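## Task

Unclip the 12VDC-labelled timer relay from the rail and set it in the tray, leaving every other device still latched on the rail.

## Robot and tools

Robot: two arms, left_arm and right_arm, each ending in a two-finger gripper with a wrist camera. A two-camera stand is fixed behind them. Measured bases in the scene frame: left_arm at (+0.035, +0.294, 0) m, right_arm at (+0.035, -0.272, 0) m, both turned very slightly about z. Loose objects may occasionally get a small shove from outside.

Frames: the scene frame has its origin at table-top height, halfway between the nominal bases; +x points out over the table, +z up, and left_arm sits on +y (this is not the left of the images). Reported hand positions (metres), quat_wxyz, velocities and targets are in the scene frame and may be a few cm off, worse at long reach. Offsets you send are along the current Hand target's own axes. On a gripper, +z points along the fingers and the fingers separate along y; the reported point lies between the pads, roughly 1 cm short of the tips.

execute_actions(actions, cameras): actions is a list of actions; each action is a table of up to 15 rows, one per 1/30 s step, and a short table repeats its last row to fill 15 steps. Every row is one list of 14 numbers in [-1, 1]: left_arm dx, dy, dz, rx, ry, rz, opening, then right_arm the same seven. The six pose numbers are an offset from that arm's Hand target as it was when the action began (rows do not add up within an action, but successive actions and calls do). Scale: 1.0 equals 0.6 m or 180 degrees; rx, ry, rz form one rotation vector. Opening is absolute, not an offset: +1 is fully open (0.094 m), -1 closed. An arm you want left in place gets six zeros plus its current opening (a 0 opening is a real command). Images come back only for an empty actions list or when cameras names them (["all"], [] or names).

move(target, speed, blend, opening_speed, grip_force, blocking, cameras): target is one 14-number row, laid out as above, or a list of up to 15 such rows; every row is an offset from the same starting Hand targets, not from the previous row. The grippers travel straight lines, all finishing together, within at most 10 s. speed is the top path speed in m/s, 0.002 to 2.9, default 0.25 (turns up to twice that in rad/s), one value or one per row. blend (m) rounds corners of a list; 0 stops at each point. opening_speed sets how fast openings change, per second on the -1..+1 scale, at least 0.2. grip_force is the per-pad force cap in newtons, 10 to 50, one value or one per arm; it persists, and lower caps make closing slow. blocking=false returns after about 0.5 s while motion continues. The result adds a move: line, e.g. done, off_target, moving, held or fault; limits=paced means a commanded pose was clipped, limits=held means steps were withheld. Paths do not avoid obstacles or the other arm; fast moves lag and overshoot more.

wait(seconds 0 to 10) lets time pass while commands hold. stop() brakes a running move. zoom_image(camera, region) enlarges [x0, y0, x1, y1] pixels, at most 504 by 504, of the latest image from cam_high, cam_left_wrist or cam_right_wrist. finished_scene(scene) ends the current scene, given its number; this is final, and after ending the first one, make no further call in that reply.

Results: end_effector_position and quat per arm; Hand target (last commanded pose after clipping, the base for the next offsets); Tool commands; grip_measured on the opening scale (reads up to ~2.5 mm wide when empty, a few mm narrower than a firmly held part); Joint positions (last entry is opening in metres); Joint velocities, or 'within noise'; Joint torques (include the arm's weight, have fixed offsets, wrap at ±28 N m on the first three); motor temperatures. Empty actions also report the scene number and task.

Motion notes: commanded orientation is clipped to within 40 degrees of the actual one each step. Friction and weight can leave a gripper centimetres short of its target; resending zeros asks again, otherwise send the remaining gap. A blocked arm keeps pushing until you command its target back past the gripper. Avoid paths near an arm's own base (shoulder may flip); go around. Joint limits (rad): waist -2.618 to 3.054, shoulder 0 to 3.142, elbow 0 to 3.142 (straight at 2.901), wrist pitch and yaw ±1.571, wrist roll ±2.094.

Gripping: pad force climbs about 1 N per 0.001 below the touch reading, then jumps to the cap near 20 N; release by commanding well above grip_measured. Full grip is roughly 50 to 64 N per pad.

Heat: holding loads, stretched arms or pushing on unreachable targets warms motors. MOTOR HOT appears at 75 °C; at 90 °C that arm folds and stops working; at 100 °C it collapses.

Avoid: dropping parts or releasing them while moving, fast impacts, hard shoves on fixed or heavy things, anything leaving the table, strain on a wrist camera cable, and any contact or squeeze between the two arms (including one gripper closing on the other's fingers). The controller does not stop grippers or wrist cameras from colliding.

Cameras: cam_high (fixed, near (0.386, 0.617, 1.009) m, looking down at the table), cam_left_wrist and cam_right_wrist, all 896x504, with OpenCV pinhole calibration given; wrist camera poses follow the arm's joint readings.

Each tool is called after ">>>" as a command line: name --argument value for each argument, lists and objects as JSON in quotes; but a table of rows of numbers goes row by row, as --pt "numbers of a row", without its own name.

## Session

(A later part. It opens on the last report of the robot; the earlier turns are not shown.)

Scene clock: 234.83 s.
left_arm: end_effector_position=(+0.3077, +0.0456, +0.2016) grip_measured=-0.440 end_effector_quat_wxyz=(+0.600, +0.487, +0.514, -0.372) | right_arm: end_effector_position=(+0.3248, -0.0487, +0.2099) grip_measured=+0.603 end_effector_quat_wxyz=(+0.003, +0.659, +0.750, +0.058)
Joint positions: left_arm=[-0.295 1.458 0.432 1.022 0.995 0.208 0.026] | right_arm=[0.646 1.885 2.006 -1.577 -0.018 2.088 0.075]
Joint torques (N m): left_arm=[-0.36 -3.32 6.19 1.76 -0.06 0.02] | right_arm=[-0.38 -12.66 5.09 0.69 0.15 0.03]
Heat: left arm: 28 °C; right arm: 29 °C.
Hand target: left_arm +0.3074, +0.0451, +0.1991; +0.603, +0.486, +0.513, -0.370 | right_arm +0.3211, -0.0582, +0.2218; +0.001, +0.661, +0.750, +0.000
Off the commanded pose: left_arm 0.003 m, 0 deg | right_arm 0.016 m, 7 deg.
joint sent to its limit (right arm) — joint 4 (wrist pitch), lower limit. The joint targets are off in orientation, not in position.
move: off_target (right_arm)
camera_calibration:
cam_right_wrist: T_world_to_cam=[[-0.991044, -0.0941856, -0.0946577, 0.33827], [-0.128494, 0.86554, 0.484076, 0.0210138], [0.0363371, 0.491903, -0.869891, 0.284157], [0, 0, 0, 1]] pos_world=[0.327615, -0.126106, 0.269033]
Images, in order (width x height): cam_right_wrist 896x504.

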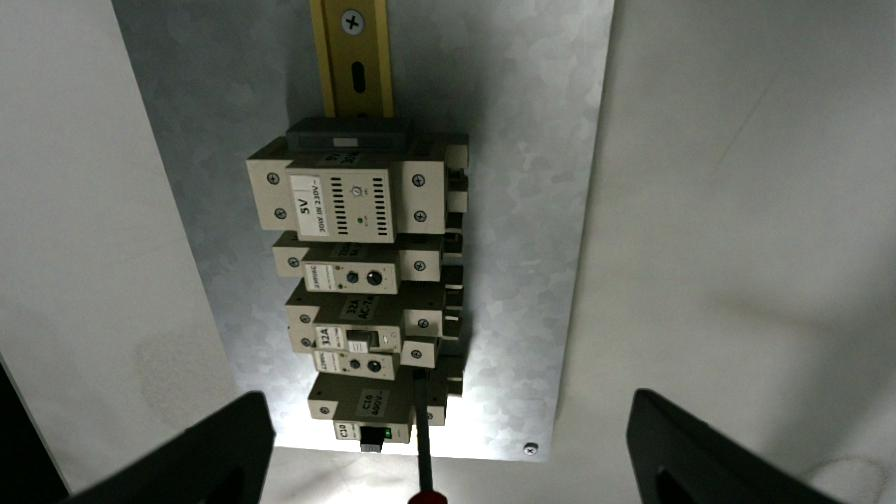

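>>> move --pt "-0.0073 -0.0345 -0.0077 0 0 0 -0.95 0 0 0 0 0 0 0.6" --pt "0.051 -0.0343 -0.008 0 0 0 -0.95 0 0 0 0 0 0 0.6" --cameras '["cam_right_wrist"]' --speed 0.06 --blend 0.01

>>> zoom_image --camera "cam_right_wrist" --region '[370, 260, 520, 380]'

Scene clock: 249.93 s.
left_arm: end_effector_position=(+0.2929, +0.0445, +0.1664) grip_measured=-0.440 end_effector_quat_wxyz=(+0.600, +0.486, +0.515, -0.372) | right_arm: end_effector_position=(+0.3248, -0.0487, +0.2099) grip_measured=+0.603 end_effector_quat_wxyz=(+0.003, +0.659, +0.750, +0.058)
Joint positions: left_arm=[-0.321 1.582 0.32 1.256 0.967 0.207 0.026] | right_arm=[0.646 1.885 2.006 -1.577 -0.018 2.088 0.075]
Joint torques (N m): left_arm=[0.57 -3.37 5.15 1.76 0.05 0.03] | right_arm=[-0.4 -12.67 5.05 0.69 0.15 0.03]
Heat: left arm: 27 °C; right arm: 30 °C.
Hand target: left_arm +0.2929, +0.0462, +0.1648; +0.603, +0.486, +0.513, -0.370 | right_arm +0.3211, -0.0582, +0.2218; +0.001, +0.661, +0.750, +0.000
Off the commanded pose: left_arm 0.002 m, 0 deg | right_arm 0.016 m, 7 deg.
joint sent to its limit (right arm) — joint 4 (wrist pitch), lower limit. The joint targets are off in orientation, not in position.
move: off_target (right_arm)
camera_calibration:
cam_right_wrist: T_world_to_cam=[[-0.991044, -0.0941856, -0.0946577, 0.33827], [-0.128494, 0.86554, 0.484076, 0.0210138], [0.0363371, 0.491903, -0.869891, 0.284157], [0, 0, 0, 1]] pos_world=[0.327615, -0.126106, 0.269033]
Images, in order (width x height): cam_right_wrist 896x504.

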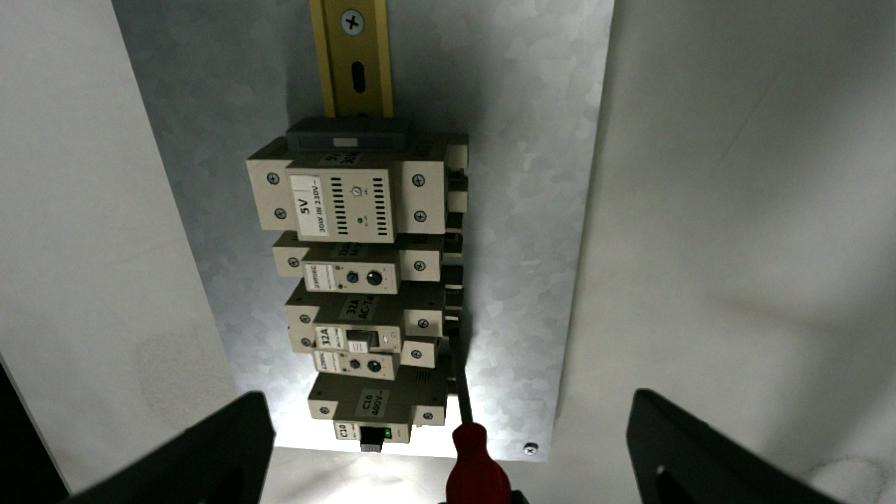

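Scaled by 3.360 from the camera's 896x504 image, which has a finer 1280x720 frame.

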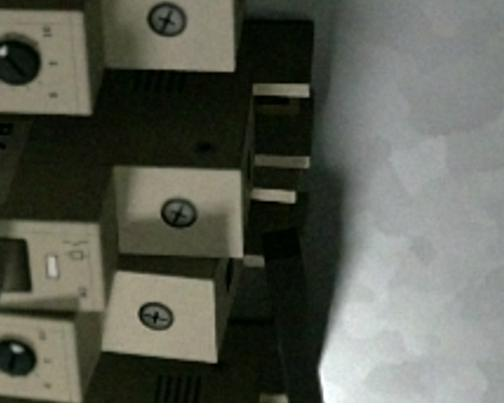

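>>> wait --seconds 0 --cameras '["cam_left_wrist"]'

>>> zoom_image --camera "cam_right_wrist" --region '[425, 300, 485, 350]'

Scene clock: 271.03 s.
left_arm: end_effector_position=(+0.2929, +0.0445, +0.1665) grip_measured=-0.440 end_effector_quat_wxyz=(+0.600, +0.486, +0.515, -0.372) | right_arm: end_effector_position=(+0.3248, -0.0487, +0.2099) grip_measured=+0.603 end_effector_quat_wxyz=(+0.003, +0.659, +0.750, +0.058)
Joint positions: left_arm=[-0.321 1.582 0.32 1.256 0.967 0.207 0.026] | right_arm=[0.646 1.885 2.006 -1.577 -0.018 2.088 0.075]
Joint torques (N m): left_arm=[0.58 -3.37 5.14 1.78 0.04 0.03] | right_arm=[-0.36 -12.64 5.07 0.68 0.15 0.03]
Heat: left arm: 27 °C; right arm: 30 °C.
Hand target: left_arm +0.2929, +0.0462, +0.1648; +0.603, +0.486, +0.513, -0.370 | right_arm +0.3211, -0.0582, +0.2218; +0.001, +0.661, +0.750, +0.000
Tool commands: left_gripper/opening=-0.95 right_gripper/opening=+0.6
Off the commanded pose: left_arm 0.002 m, 0 deg | right_arm 0.016 m, 7 deg.
camera_calibration:
cam_left_wrist: T_world_to_cam=[[-0.944978, -0.245463, -0.21625, 0.321641], [0.0765398, 0.476798, -0.875674, 0.139599], [0.318053, -0.844045, -0.431776, 0.10907], [0, 0, 0, 1]] pos_world=[0.258568, 0.10445, 0.238892]
Images, in order (width x height): cam_left_wrist 896x504.

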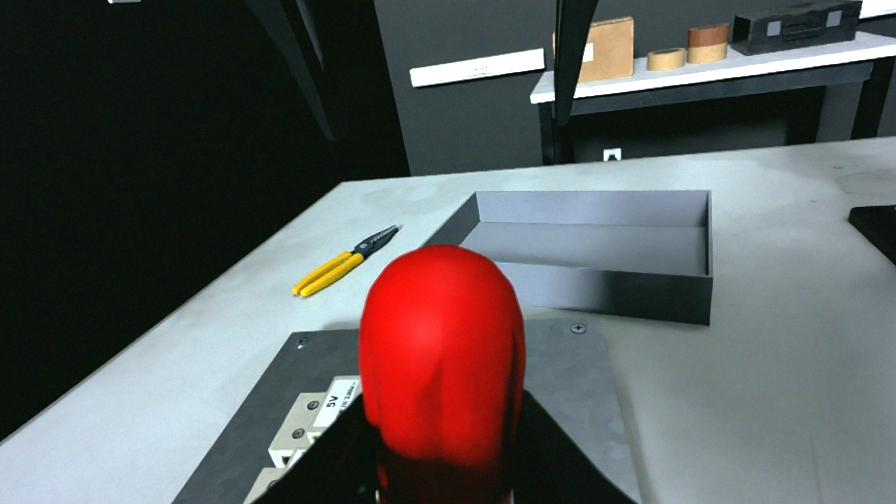

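This scene's latest camera images include none from cam_right_wrist. They are from: cam_left_wrist. cam_right_wrist's image comes with the result of a call that names it in "cameras".

>>> move --target '[0.02,0,0,0,0,0,-0.95,0,0,0,0,0,0,0.6]' --cameras '["cam_right_wrist"]' --speed 0.04

>>> zoom_image --camera "cam_right_wrist" --region '[410, 290, 500, 362]'

Scene clock: 276.20 s.
left_arm: end_effector_position=(+0.2956, +0.0451, +0.1546) grip_measured=-0.440 end_effector_quat_wxyz=(+0.600, +0.486, +0.516, -0.372) | right_arm: end_effector_position=(+0.3248, -0.0487, +0.2099) grip_measured=+0.603 end_effector_quat_wxyz=(+0.003, +0.659, +0.750, +0.058)
Joint positions: left_arm=[-0.315 1.662 0.314 1.34 0.972 0.207 0.026] | right_arm=[0.646 1.885 2.006 -1.577 -0.018 2.088 0.075]
Joint torques (N m): left_arm=[0.57 -3.54 4.64 1.83 0.06 0.03] | right_arm=[-0.36 -12.68 5.09 0.68 0.15 0.03]
Heat: left arm: 27 °C; right arm: 31 °C.
Hand target: left_arm +0.2952, +0.0468, +0.1531; +0.603, +0.486, +0.513, -0.370 | right_arm +0.3211, -0.0582, +0.2218; +0.001, +0.661, +0.750, +0.000
Off the commanded pose: left_arm 0.002 m, 1 deg | right_arm 0.016 m, 7 deg.
joint sent to its limit (right arm) — joint 4 (wrist pitch), lower limit. The joint targets are off in orientation, not in position.
move: off_target (right_arm)
camera_calibration:
cam_right_wrist: T_world_to_cam=[[-0.991044, -0.0941856, -0.0946577, 0.33827], [-0.128494, 0.86554, 0.484076, 0.0210138], [0.0363371, 0.491903, -0.869891, 0.284157], [0, 0, 0, 1]] pos_world=[0.327615, -0.126106, 0.269033]
Images, in order (width x height): cam_right_wrist 896x504.

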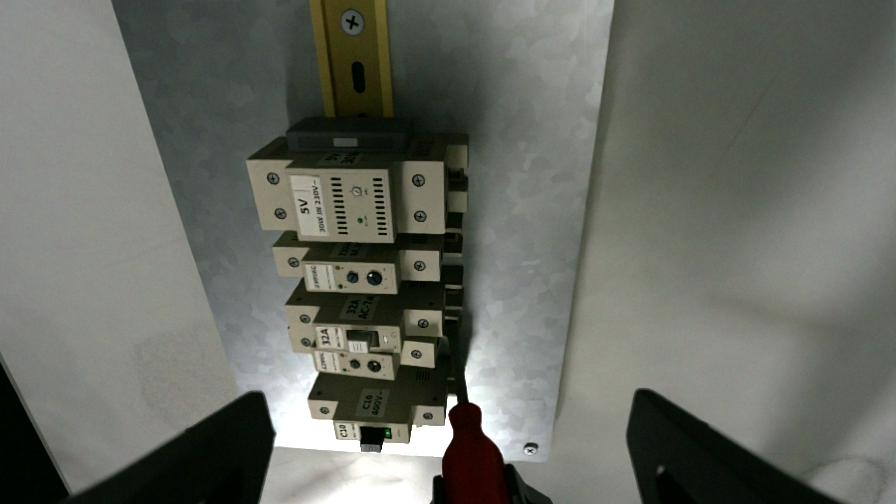

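Scaled by 5.600 from the camera's 896x504 image, which has a finer 1280x720 frame.

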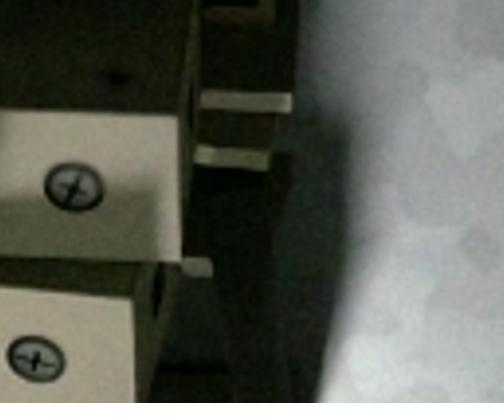

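>>> move --target '[0.015,0,0,0,0,0,-0.95,0,0,0,0,0,0,0.6]' --cameras '["cam_right_wrist"]' --speed 0.04

>>> zoom_image --camera "cam_right_wrist" --region '[410, 290, 500, 362]'

Scene clock: 285.03 s.
left_arm: end_effector_position=(+0.2963, +0.0449, +0.1485) grip_measured=-0.440 end_effector_quat_wxyz=(+0.602, +0.488, +0.510, -0.373) | right_arm: end_effector_position=(+0.3248, -0.0487, +0.2099) grip_measured=+0.603 end_effector_quat_wxyz=(+0.003, +0.659, +0.750, +0.058)
Joint positions: left_arm=[-0.31 1.723 0.314 1.414 0.985 0.204 0.026] | right_arm=[0.646 1.885 2.006 -1.577 -0.018 2.088 0.075]
Joint torques (N m): left_arm=[0.62 -3.56 4.12 1.69 -0.03 0.07] | right_arm=[-0.42 -12.68 5.03 0.69 0.14 0.04]
Heat: left arm: 27 °C; right arm: 31 °C.
Hand target: left_arm +0.2971, +0.0473, +0.1442; +0.603, +0.486, +0.513, -0.370 | right_arm +0.3211, -0.0582, +0.2218; +0.001, +0.661, +0.750, +0.000
Off the commanded pose: left_arm 0.005 m, 1 deg | right_arm 0.016 m, 7 deg.
joint sent to its limit (right arm) — joint 4 (wrist pitch), lower limit. The joint targets are off in orientation, not in position.
move: off_target (right_arm)
camera_calibration:
cam_right_wrist: T_world_to_cam=[[-0.991044, -0.0941856, -0.0946577, 0.33827], [-0.128494, 0.86554, 0.484076, 0.0210138], [0.0363371, 0.491903, -0.869891, 0.284157], [0, 0, 0, 1]] pos_world=[0.327615, -0.126106, 0.269033]
Images, in order (width x height): cam_right_wrist 896x504.

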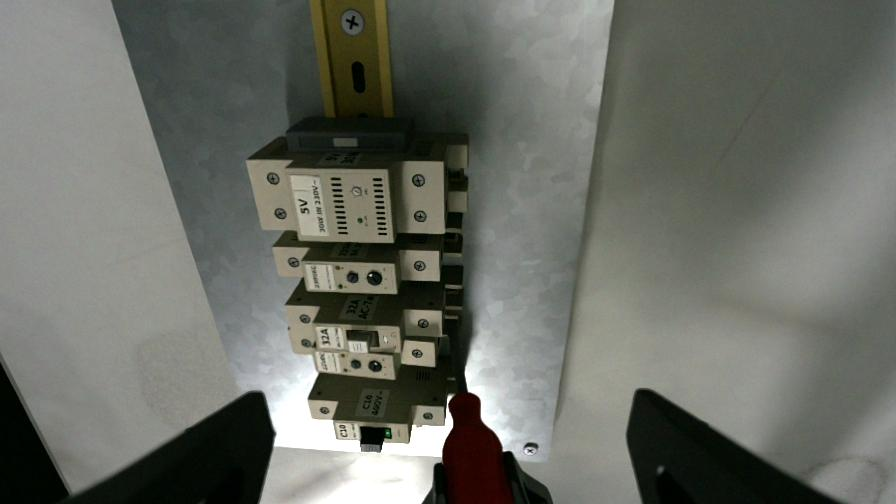

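Scaled by 5.600 from the camera's 896x504 image, which has a finer 1280x720 frame.

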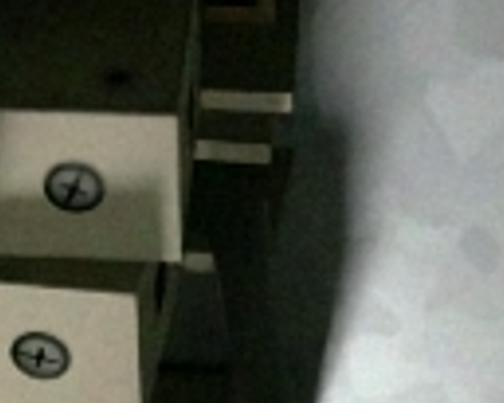

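>>> move --target '[0.0083,0.088,0.013,0.004,0.019,-0.1376,-0.95,-0.1,0,0,0,0,0,0.6]' --cameras '["cam_high","cam_right_wrist"]' --speed 0.08

>>> zoom_image --camera "cam_right_wrist" --region '[300, 300, 600, 504]'

Scene clock: 299.00 s.
left_arm: end_effector_position=(+0.3401, +0.0521, +0.1502) grip_measured=-0.440 end_effector_quat_wxyz=(+0.485, +0.382, +0.619, -0.487) | right_arm: end_effector_position=(+0.3338, -0.1093, +0.2118) grip_measured=+0.603 end_effector_quat_wxyz=(+0.009, +0.661, +0.749, +0.049)
Joint positions: left_arm=[-0.226 1.735 0.511 1.103 1.087 -0.126 0.026] | right_arm=[0.488 1.795 1.899 -1.577 -0.018 1.933 0.075]
Joint torques (N m): left_arm=[0.8 -4.49 8.38 1.42 -0.02 0.13] | right_arm=[-0.38 -11.63 5.09 0.65 0.15 0]
Heat: left arm: 27 °C; right arm: 31 °C.
Hand target: left_arm +0.3500, +0.0533, +0.1503; +0.491, +0.379, +0.621, -0.479 | right_arm +0.3286, -0.1178, +0.2218; +0.001, +0.661, +0.750, +0.000
Off the commanded pose: left_arm 0.010 m, 1 deg | right_arm 0.014 m, 6 deg.
joint sent to its limit (right arm) — joint 4 (wrist pitch), lower limit. The joint targets are off in orientation, not in position.
move: off_target (right_arm)
camera_calibration:
cam_right_wrist: T_world_to_cam=[[-0.991707, -0.091878, -0.0898693, 0.341095], [-0.123382, 0.876371, 0.465565, 0.0770228], [0.0359837, 0.472792, -0.880439, 0.315605], [0, 0, 0, 1]] pos_world=[0.336412, -0.185377, 0.272666]
Images, in order (width x height): cam_high 896x504, cam_right_wrist 896x504.

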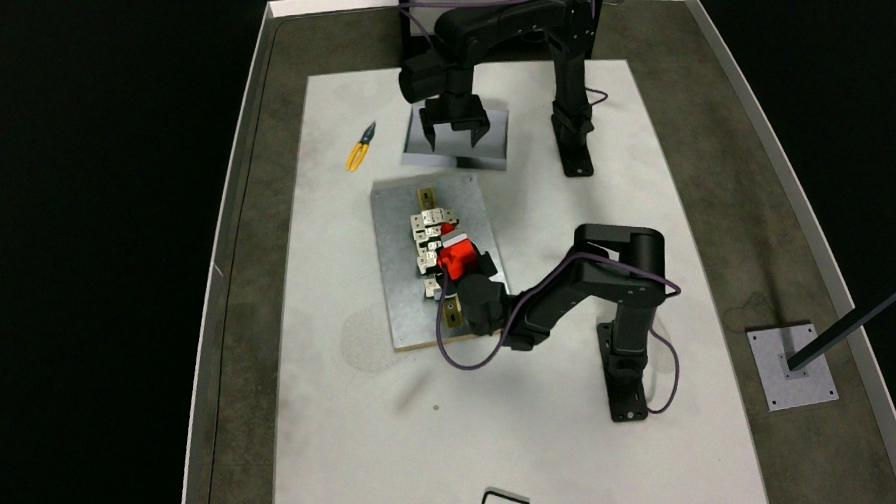

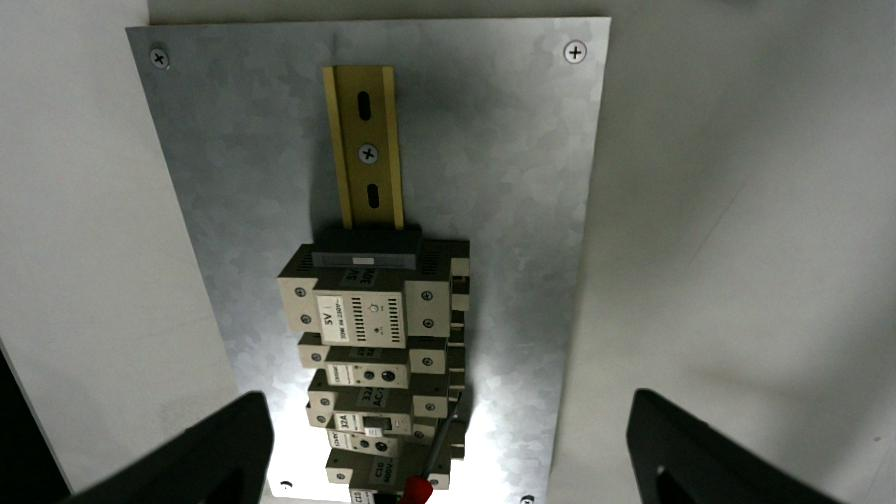

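Scaled by 1.680 from the camera's 896x504 image, which has a finer 1280x720 frame.

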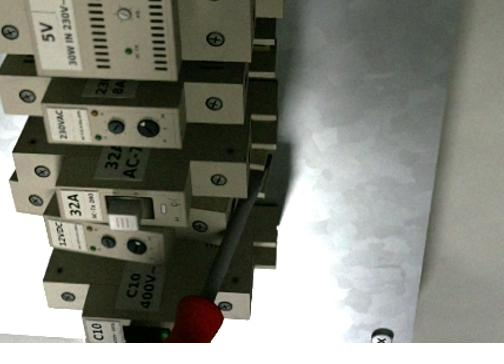

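>>> move --target '[-0.005,0.05,0.008,0.002,0.009,-0.066,-0.95,0,0,0,0,0,0,0.6]' --cameras '["cam_right_wrist"]' --speed 0.08

>>> zoom_image --camera "cam_right_wrist" --region '[330, 340, 510, 490]'

Scene clock: 315.83 s.
left_arm: end_effector_position=(+0.3713, +0.0562, +0.1443) grip_measured=-0.440 end_effector_quat_wxyz=(+0.418, +0.316, +0.666, -0.531) | right_arm: end_effector_position=(+0.3338, -0.1093, +0.2118) grip_measured=+0.603 end_effector_quat_wxyz=(+0.009, +0.661, +0.749, +0.049)
Joint positions: left_arm=[-0.187 1.809 0.646 0.961 1.128 -0.277 0.026] | right_arm=[0.488 1.795 1.899 -1.577 -0.018 1.933 0.075]
Joint torques (N m): left_arm=[0.42 -5.41 8.83 1.44 0.08 0.2] | right_arm=[-0.39 -11.64 5.11 0.66 0.14 0]
Heat: left arm: 28 °C; right arm: 31 °C.
Hand target: left_arm +0.3801, +0.0563, +0.1463; +0.429, +0.321, +0.662, -0.524 | right_arm +0.3286, -0.1178, +0.2218; +0.001, +0.661, +0.750, +0.000
Off the commanded pose: left_arm 0.009 m, 2 deg | right_arm 0.014 m, 6 deg.
joint sent to its limit (right arm) — joint 4 (wrist pitch), lower limit. The joint targets are off in orientation, not in position.
move: off_target (right_arm)
camera_calibration:
cam_right_wrist: T_world_to_cam=[[-0.99166, -0.0922843, -0.0899683, 0.341031], [-0.123786, 0.876349, 0.465498, 0.0771725], [0.0358854, 0.472753, -0.880464, 0.315637], [0, 0, 0, 1]] pos_world=[0.336413, -0.185377, 0.272666]
Images, in order (width x height): cam_right_wrist 896x504.

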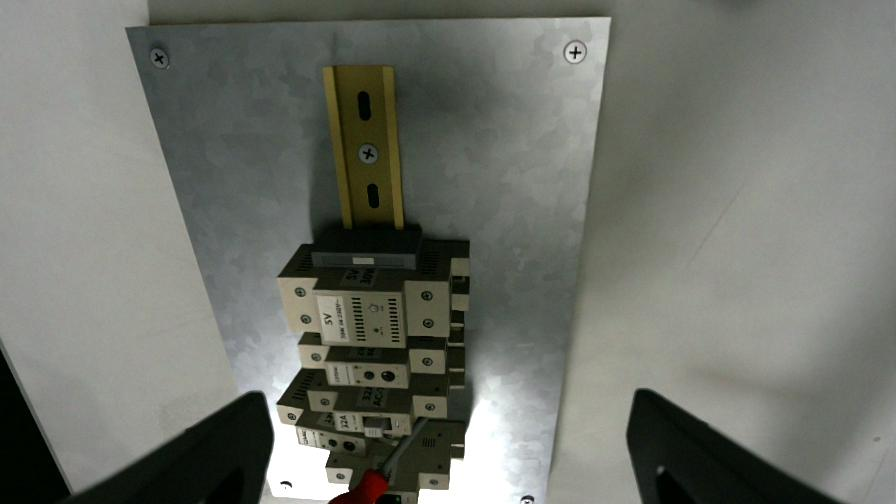

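Scaled by 2.800 from the camera's 896x504 image, which has a finer 1280x720 frame.

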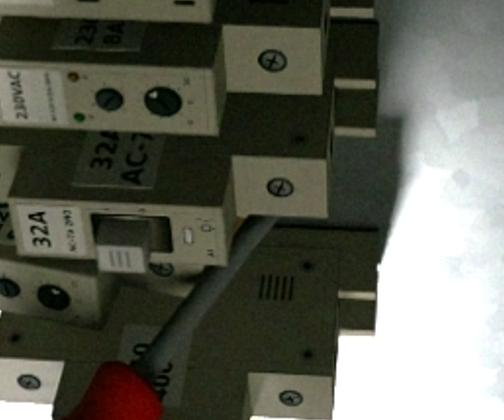

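>>> move --target '[-0.084,-0.093,-0.021,0,0,0,-0.95,0,0,0,0,0,0,0.6]' --cameras '["cam_high","cam_right_wrist"]' --speed 0.08

>>> zoom_image --camera "cam_right_wrist" --region '[250, 340, 510, 504]'

Scene clock: 324.83 s.
left_arm: end_effector_position=(+0.3476, +0.0584, +0.1956) grip_measured=-0.440 end_effector_quat_wxyz=(+0.405, +0.303, +0.680, -0.531) | right_arm: end_effector_position=(+0.3338, -0.1093, +0.2118) grip_measured=+0.603 end_effector_quat_wxyz=(+0.009, +0.661, +0.749, +0.049)
Joint positions: left_arm=[-0.201 1.525 0.646 0.638 1.103 -0.284 0.026] | right_arm=[0.488 1.795 1.899 -1.577 -0.018 1.933 0.075]
Joint torques (N m): left_arm=[-0.47 -7.43 10.29 1.41 0.12 0.16] | right_arm=[-0.38 -11.62 5.05 0.65 0.14 0.01]
Heat: left arm: 29 °C; right arm: 30 °C.
Hand target: left_arm +0.3498, +0.0562, +0.2162; +0.429, +0.321, +0.662, -0.524 | right_arm +0.3286, -0.1178, +0.2218; +0.001, +0.661, +0.750, +0.000
Off the commanded pose: left_arm 0.021 m, 4 deg | right_arm 0.014 m, 6 deg.
joint sent to its limit (right arm) — joint 4 (wrist pitch), lower limit. The joint targets are off in orientation, not in position.
move: off_target (left_arm, right_arm)
camera_calibration:
cam_right_wrist: T_world_to_cam=[[-0.99166, -0.0922843, -0.0899683, 0.341031], [-0.123786, 0.876349, 0.465498, 0.0771725], [0.0358854, 0.472753, -0.880464, 0.315637], [0, 0, 0, 1]] pos_world=[0.336413, -0.185377, 0.272666]
Images, in order (width x height): cam_high 896x504, cam_right_wrist 896x504.

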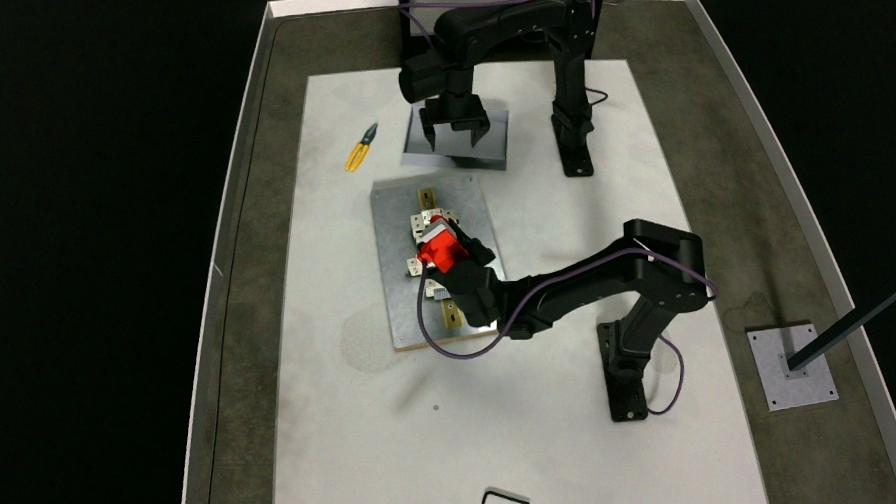

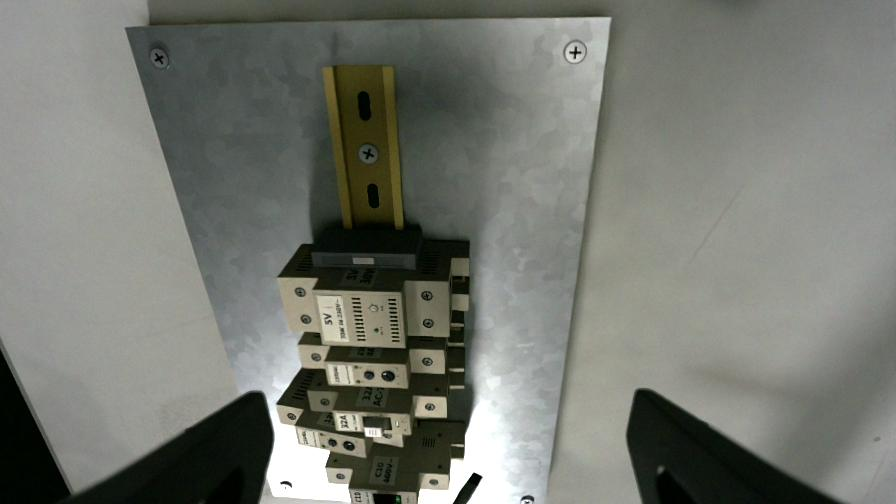

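Scaled by 1.938 from the camera's 896x504 image, which has a finer 1280x720 frame.

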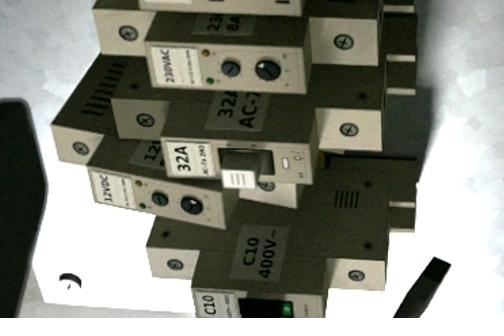

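>>> move --pt "-0.05 -0.109 -0.112 0 0 0 -0.95 0 0 0 0 0 0 0.6" --pt "-0.08 0.009 -0.467 -0.4335 0.2486 -0.314 -0.95 0.05 0.05 0 0 0 0 0.6" --cameras '["cam_high"]' --blend 0.02

Scene clock: 347.53 s.
left_arm: end_effector_position=(+0.3072, +0.3299, +0.2737) grip_measured=-0.440 end_effector_quat_wxyz=(+0.158, -0.162, +0.974, -0.010) | right_arm: end_effector_position=(+0.3496, -0.0860, +0.2207) grip_measured=+0.603 end_effector_quat_wxyz=(+0.016, +0.658, +0.749, +0.073)
Joint positions: left_arm=[0.158 1.425 1.735 -1.562 0.011 -0.197 0.026] | right_arm=[0.524 1.862 2.017 -1.577 -0.017 1.966 0.075]
Joint torques (N m): left_arm=[-0.57 -3.17 9.92 0.73 -0.08 -0.04] | right_arm=[0.51 -6.86 9.52 0.74 0.15 0.14]
Motor temperatures (°C): left_arm=[18 24 31 27 17 20 21] | right_arm=[21 30 28 20 21 17 20]
Heat: left arm: 31 °C; right arm: 30 °C.
Hand target: left_arm +0.3103, +0.3303, +0.2806; +0.000, -0.164, +0.986, +0.000 | right_arm +0.3546, -0.0842, +0.2218; +0.001, +0.661, +0.750, +0.000
Off the commanded pose: left_arm 0.007 m, 18 deg | right_arm 0.005 m, 9 deg.
joint sent to its limit (left arm) — joint 4 (wrist pitch), lower limit. The joint targets are off in orientation, not in position.
joint sent to its limit (right arm) — joint 4 (wrist pitch), lower limit. The joint targets are off in orientation, not in position.
move: off_target (left_arm, right_arm)
Images, in order (width x height): cam_high 896x504.

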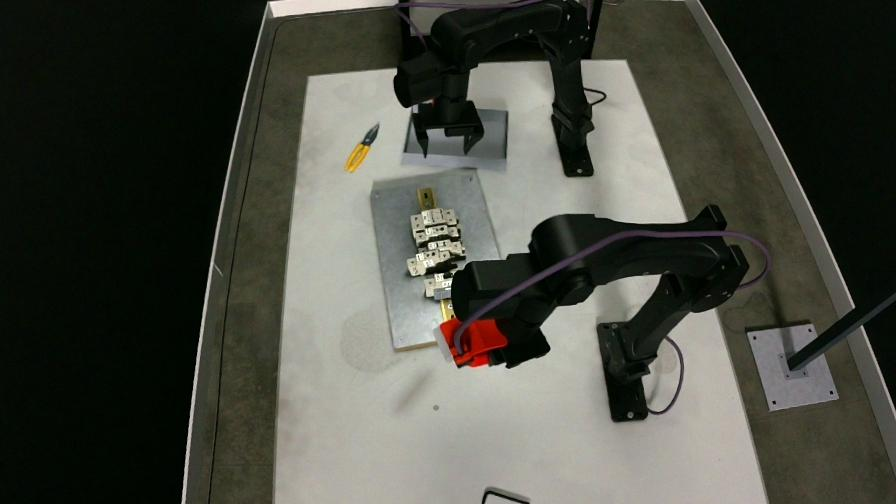

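>>> move --target '[0.102,0.3,0.2,0,0,-0.383,-0.95,0,0,0,0,0,0,0.6]' --cameras '[]'

>>> move --target '[0,0,0.17,0,0,0,-0.95,0.187,0.099,0.02,0,0,0,0.6]' --cameras '["cam_high","cam_right_wrist"]'

Scene clock: 359.73 s.
left_arm: end_effector_position=(+0.1940, +0.4779, +0.1640) grip_measured=-0.440 end_effector_quat_wxyz=(-0.001, +0.690, -0.723, +0.004) | right_arm: end_effector_position=(+0.3496, -0.0860, +0.2207) grip_measured=+0.603 end_effector_quat_wxyz=(+0.016, +0.658, +0.749, +0.073)
Joint positions: left_arm=[0.882 1.469 1.361 -1.461 0.008 -0.665 0.026] | right_arm=[0.524 1.862 2.017 -1.577 -0.017 1.966 0.075]
Joint torques (N m): left_arm=[0.23 -3.93 6.8 0.4 -0.07 -0.04] | right_arm=[0.54 -6.84 9.52 0.73 0.15 0.12]
Heat: left arm: 31 °C; right arm: 29 °C.
Hand target: left_arm +0.1940, +0.4808, +0.1605; +0.000, +0.694, -0.720, +0.000 | right_arm +0.3546, -0.0842, +0.2218; +0.001, +0.661, +0.751, +0.000
Off the commanded pose: left_arm 0.004 m, 1 deg | right_arm 0.005 m, 9 deg.
joint sent to its limit (right arm) — joint 4 (wrist pitch), lower limit. The joint targets are off in orientation, not in position.
move: off_target (right_arm)
No camera images: "cameras" was empty.

Scene clock: 361.13 s.
left_arm: end_effector_position=(+0.1942, +0.4782, +0.0616) grip_measured=-0.440 end_effector_quat_wxyz=(+0.000, +0.691, -0.723, +0.004) | right_arm: end_effector_position=(+0.3971, +0.0320, +0.2116) grip_measured=+0.603 end_effector_quat_wxyz=(+0.021, +0.635, +0.759, +0.140)
Joint positions: left_arm=[0.882 1.503 0.982 -1.051 0.008 -0.666 0.026] | right_arm=[0.694 2.246 2.535 -1.575 -0.008 2.088 0.075]
Joint torques (N m): left_arm=[0.2 -4.03 6.82 0.35 -0.07 -0.07] | right_arm=[0.06 -9.89 9.14 0.95 -0.03 0.12]
Heat: left arm: 30 °C; right arm: 29 °C.
Hand target: left_arm +0.1940, +0.4807, +0.0584; +0.000, +0.694, -0.720, +0.000 | right_arm +0.3994, +0.0347, +0.2097; +0.001, +0.661, +0.750, +0.000
Off the commanded pose: left_arm 0.004 m, 1 deg | right_arm 0.004 m, 17 deg.
joint sent to its limit (right arm) — joint 4 (wrist pitch), lower limit; joint 6 (wrist roll), upper limit. The joint targets are off in orientation, not in position.
move: off_target (right_arm)
camera_calibration:
cam_right_wrist: T_world_to_cam=[[-0.962393, -0.123407, -0.242015, 0.438298], [-0.239313, 0.806739, 0.540279, -0.00634942], [0.128569, 0.577877, -0.805933, 0.190424], [0, 0, 0, 1]] pos_world=[0.395813, -0.0508306, 0.262975]
Images, in order (width x height): cam_high 896x504, cam_right_wrist 896x504.

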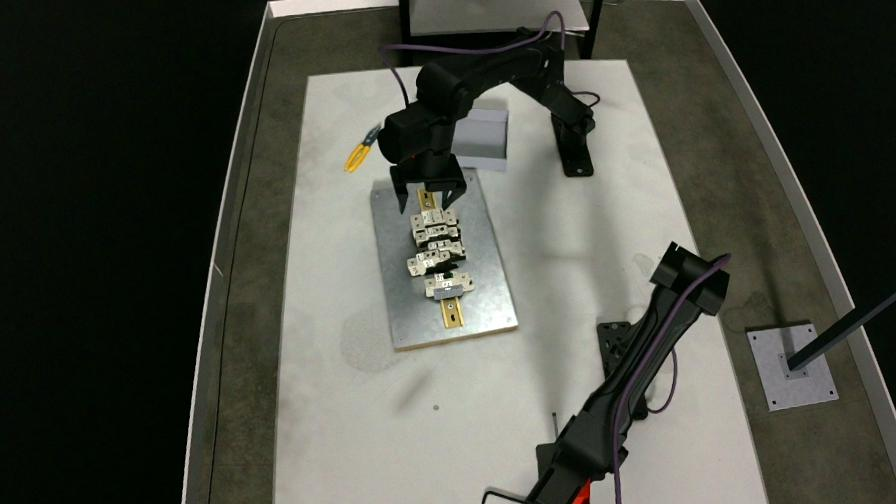

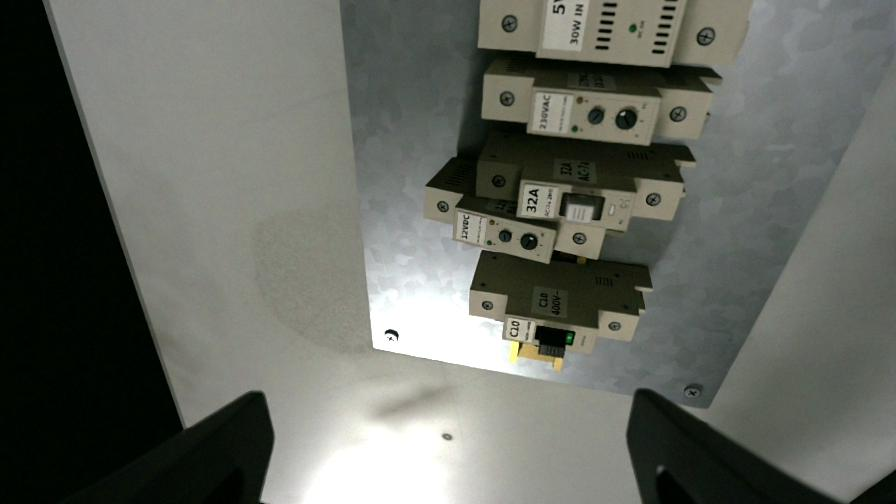

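>>> move --target '[0.1,0,0.05,0,0,0,-0.95,0.035,0.004,0.05,0,0,-0.96,0.6]' --cameras '["cam_high","cam_right_wrist"]'

Scene clock: 382.40 s.
left_arm: end_effector_position=(+0.1897, +0.4189, +0.0256) grip_measured=-0.440 end_effector_quat_wxyz=(+0.016, +0.693, -0.721, +0.002) | right_arm: end_effector_position=(+0.3972, +0.0517, +0.1846) grip_measured=+0.603 end_effector_quat_wxyz=(-0.122, +0.697, -0.706, +0.003)
Joint positions: left_arm=[0.704 1.409 0.747 -0.942 0.008 -0.851 0.026] | right_arm=[0.726 2.335 2.585 -1.575 -0.006 -0.833 0.075]
Joint torques (N m): left_arm=[-0.54 -5.63 6.08 0.35 -0.06 -0.07] | right_arm=[0.5 -10 9.55 0.88 0.04 0.01]
Heat: left arm: 29 °C; right arm: 29 °C.
Hand target: left_arm +0.1918, +0.4208, +0.0285; +0.000, +0.694, -0.720, +0.000 | right_arm +0.3992, +0.0557, +0.1799; +0.000, +0.707, -0.707, +0.001
Off the commanded pose: left_arm 0.004 m, 2 deg | right_arm 0.007 m, 14 deg.
joint sent to its limit (right arm) — joint 4 (wrist pitch), lower limit. The joint targets are off in orientation, not in position.
move: off_target (right_arm)
camera_calibration:
cam_right_wrist: T_world_to_cam=[[0.984913, -0.0554144, 0.16394, -0.41757], [-0.095817, -0.963502, 0.249965, 0.0803821], [0.144105, -0.261902, -0.954275, 0.221933], [0, 0, 0, 1]] pos_world=[0.38699, 0.112434, 0.260148]
Images, in order (width x height): cam_high 896x504, cam_right_wrist 896x504.

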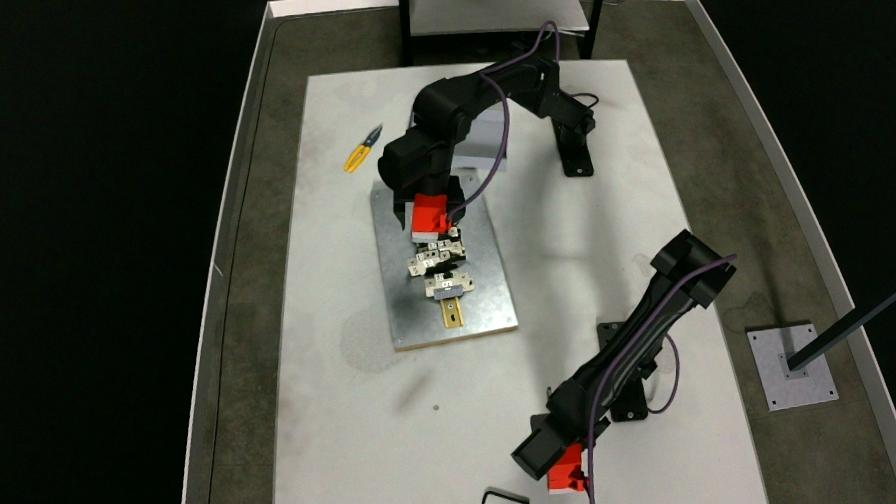

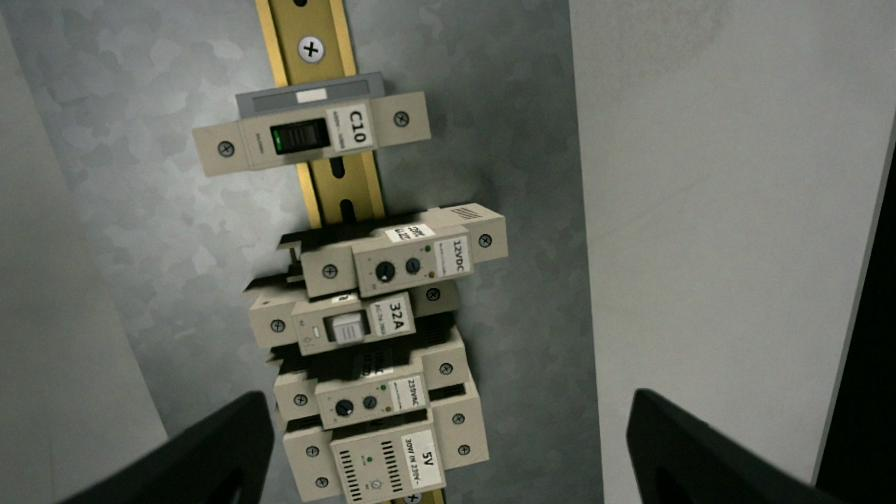

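>>> move --target '[0,0,0,0,0,0,-0.95,-0.017,-0.004,0.1165,0,0,0,0.6]' --cameras '["cam_right_wrist"]' --speed 0.1

Scene clock: 394.87 s.
left_arm: end_effector_position=(+0.1897, +0.4189, +0.0256) grip_measured=-0.440 end_effector_quat_wxyz=(+0.016, +0.693, -0.721, +0.002) | right_arm: end_effector_position=(+0.4006, +0.0620, +0.1143) grip_measured=+0.603 end_effector_quat_wxyz=(-0.054, +0.706, -0.706, +0.001)
Joint positions: left_arm=[0.704 1.409 0.747 -0.942 0.008 -0.851 0.026] | right_arm=[0.738 2.502 2.616 -1.576 -0.004 -0.834 0.075]
Joint torques (N m): left_arm=[-0.54 -5.61 6.09 0.35 -0.06 -0.08] | right_arm=[0.53 -11.28 9.63 0.65 0.05 0.11]
Heat: left arm: 28 °C; right arm: 29 °C.
Hand target: left_arm +0.1918, +0.4208, +0.0285; +0.000, +0.694, -0.720, +0.000 | right_arm +0.4017, +0.0659, +0.1099; +0.000, +0.707, -0.707, +0.001
Off the commanded pose: left_arm 0.004 m, 2 deg | right_arm 0.006 m, 6 deg.
joint sent to its limit (right arm) — joint 4 (wrist pitch), lower limit. The joint targets are off in orientation, not in position.
move: off_target (right_arm)
camera_calibration:
cam_right_wrist: T_world_to_cam=[[0.997105, -0.0325666, 0.0687131, -0.404251], [-0.0544346, -0.936663, 0.345976, 0.0790372], [0.0530938, -0.348714, -0.935724, 0.196765], [0, 0, 0, 1]] pos_world=[0.396936, 0.129481, 0.18455]
Images, in order (width x height): cam_right_wrist 896x504.

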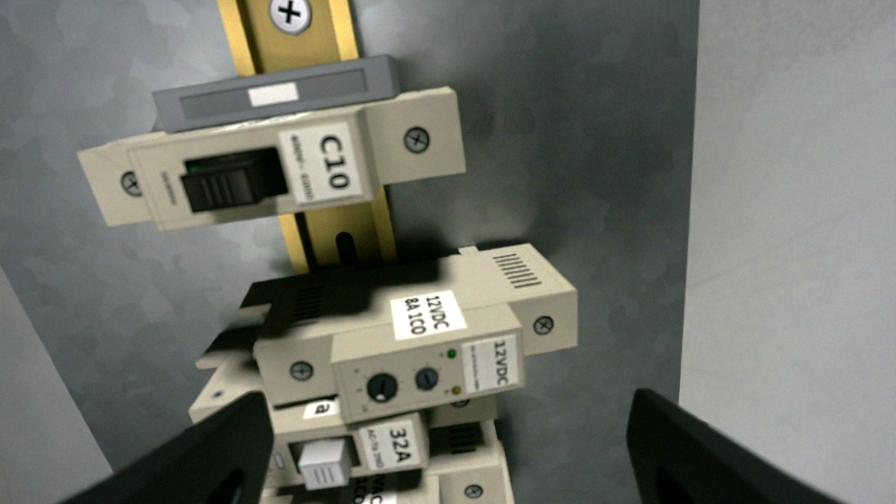

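>>> move --target '[0,0,0,0,0,0,-0.95,-0.006,0.006,0.055,0,0,-0.039,0.6]' --cameras '["cam_right_wrist"]' --speed 0.04

Scene clock: 406.00 s.
left_arm: end_effector_position=(+0.1897, +0.4189, +0.0256) grip_measured=-0.440 end_effector_quat_wxyz=(+0.016, +0.693, -0.721, +0.002) | right_arm: end_effector_position=(+0.3987, +0.0659, +0.0926) grip_measured=+0.603 end_effector_quat_wxyz=(-0.034, +0.744, -0.668, +0.002)
Joint positions: left_arm=[0.704 1.409 0.747 -0.942 0.008 -0.851 0.026] | right_arm=[0.747 2.557 2.633 -1.579 -0.003 -0.933 0.075]
Joint torques (N m): left_arm=[-0.53 -5.6 6.08 0.35 -0.07 -0.07] | right_arm=[0.61 -10.07 8.66 0.62 0.03 -0.03]
Heat: left arm: 28 °C; right arm: 30 °C.
Hand target: left_arm +0.1918, +0.4208, +0.0285; +0.000, +0.694, -0.720, +0.000 | right_arm +0.3981, +0.0693, +0.0768; +0.000, +0.749, -0.662, +0.001
Off the commanded pose: left_arm 0.004 m, 2 deg | right_arm 0.016 m, 4 deg.
joint sent to its limit (right arm) — joint 4 (wrist pitch), lower limit. The joint targets still meet the commanded pose.
move: off_target (right_arm)
camera_calibration:
cam_right_wrist: T_world_to_cam=[[0.996025, 0.0770827, 0.0446361, -0.405273], [0.0545969, -0.924263, 0.377831, 0.0429158], [0.0703798, -0.373892, -0.924798, 0.171749], [0, 0, 0, 1]] pos_world=[0.389231, 0.135121, 0.160708]
Images, in order (width x height): cam_right_wrist 896x504.

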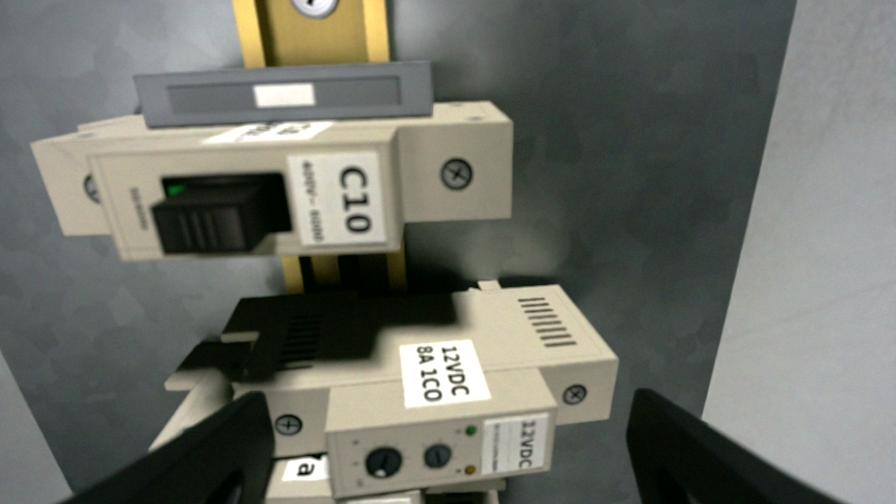

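>>> move --target '[0,0,0,0,0,0,-0.95,0.006,0,0.018,0,0,0,0.6]' --cameras '["cam_right_wrist"]' --speed 0.03

Scene clock: 412.90 s.
left_arm: end_effector_position=(+0.1897, +0.4189, +0.0256) grip_measured=-0.440 end_effector_quat_wxyz=(+0.016, +0.693, -0.721, +0.002) | right_arm: end_effector_position=(+0.3987, +0.0659, +0.0920) grip_measured=+0.603 end_effector_quat_wxyz=(-0.033, +0.746, -0.665, +0.002)
Joint positions: left_arm=[0.704 1.409 0.747 -0.942 0.008 -0.851 0.026] | right_arm=[0.747 2.559 2.634 -1.579 -0.003 -0.939 0.075]
Joint torques (N m): left_arm=[-0.54 -5.6 6.09 0.35 -0.06 -0.07] | right_arm=[0.17 -8.87 7.71 0.61 0.04 -0.03]
Heat: left arm: 28 °C; right arm: 30 °C.
Hand target: left_arm +0.1918, +0.4208, +0.0285; +0.000, +0.694, -0.720, +0.000 | right_arm +0.3986, +0.0658, +0.0660; +0.000, +0.749, -0.662, +0.001
Off the commanded pose: left_arm 0.004 m, 2 deg | right_arm 0.026 m, 4 deg.
joint sent to its limit (right arm) — joint 4 (wrist pitch), lower limit. The joint targets still meet the commanded pose.
move: off_target (right_arm)
camera_calibration:
cam_right_wrist: T_world_to_cam=[[0.995597, 0.0828234, 0.0438975, -0.405427], [0.0601256, -0.923523, 0.378801, 0.0407926], [0.0719139, -0.374494, -0.924436, 0.170549], [0, 0, 0, 1]] pos_world=[0.388924, 0.135121, 0.160007]
Images, in order (width x height): cam_right_wrist 896x504.

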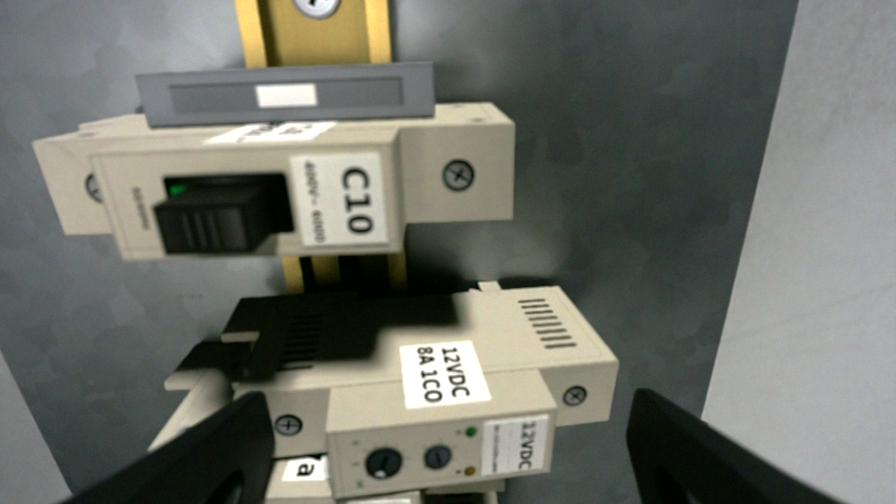

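>>> move --target '[0,0,0,0,0,0,-0.95,0,0,-0.032,0,0,0,-0.3]' --cameras '["cam_right_wrist"]' --speed 0.03 --opening_speed 0.3

Scene clock: 420.10 s.
left_arm: end_effector_position=(+0.1897, +0.4189, +0.0256) grip_measured=-0.440 end_effector_quat_wxyz=(+0.016, +0.693, -0.721, +0.002) | right_arm: end_effector_position=(+0.3975, +0.0647, +0.0919) grip_measured=-0.057 end_effector_quat_wxyz=(-0.030, +0.746, -0.665, +0.002)
Joint positions: left_arm=[0.704 1.409 0.747 -0.942 0.008 -0.851 0.026] | right_arm=[0.747 2.559 2.634 -1.586 -0.003 -0.941 0.044]
Joint torques (N m): left_arm=[-0.53 -5.61 6.06 0.35 -0.06 -0.08] | right_arm=[0.16 -12.29 7.06 0.66 0.02 0]
Heat: left arm: 28 °C; right arm: 30 °C.
Hand target: left_arm +0.1918, +0.4208, +0.0285; +0.000, +0.694, -0.720, +0.000 | right_arm +0.3986, +0.0659, +0.0852; +0.000, +0.749, -0.662, +0.001
Off the commanded pose: left_arm 0.004 m, 2 deg | right_arm 0.007 m, 3 deg.
joint read past its limit (right arm) — joint 4 (wrist pitch), lower limit.
joint sent to its limit (right arm) — joint 4 (wrist pitch), lower limit. The joint targets are off in orientation, not in position.
move: off_target (right_arm)
camera_calibration:
cam_right_wrist: T_world_to_cam=[[0.995656, 0.0845259, 0.039048, -0.403818], [0.0631876, -0.92142, 0.383395, 0.0380173], [0.0683865, -0.379262, -0.922759, 0.171559], [0, 0, 0, 1]] pos_world=[0.387929, 0.134229, 0.1595]
Images, in order (width x height): cam_right_wrist 896x504.

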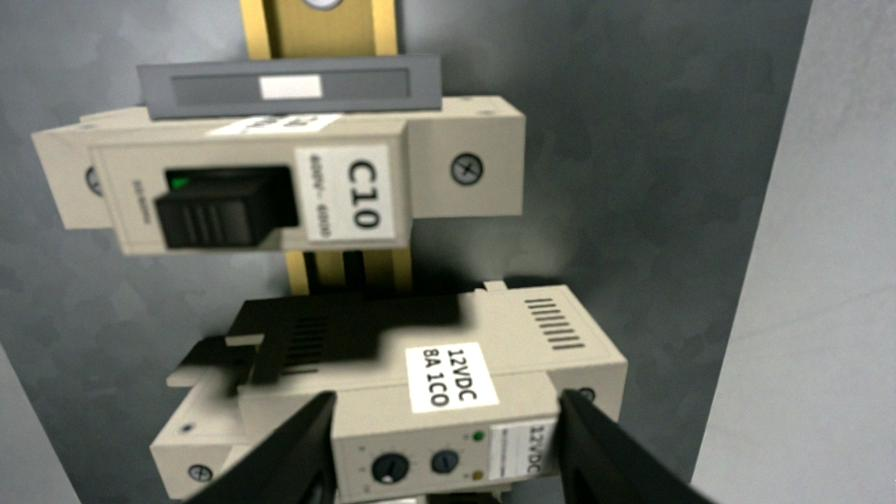

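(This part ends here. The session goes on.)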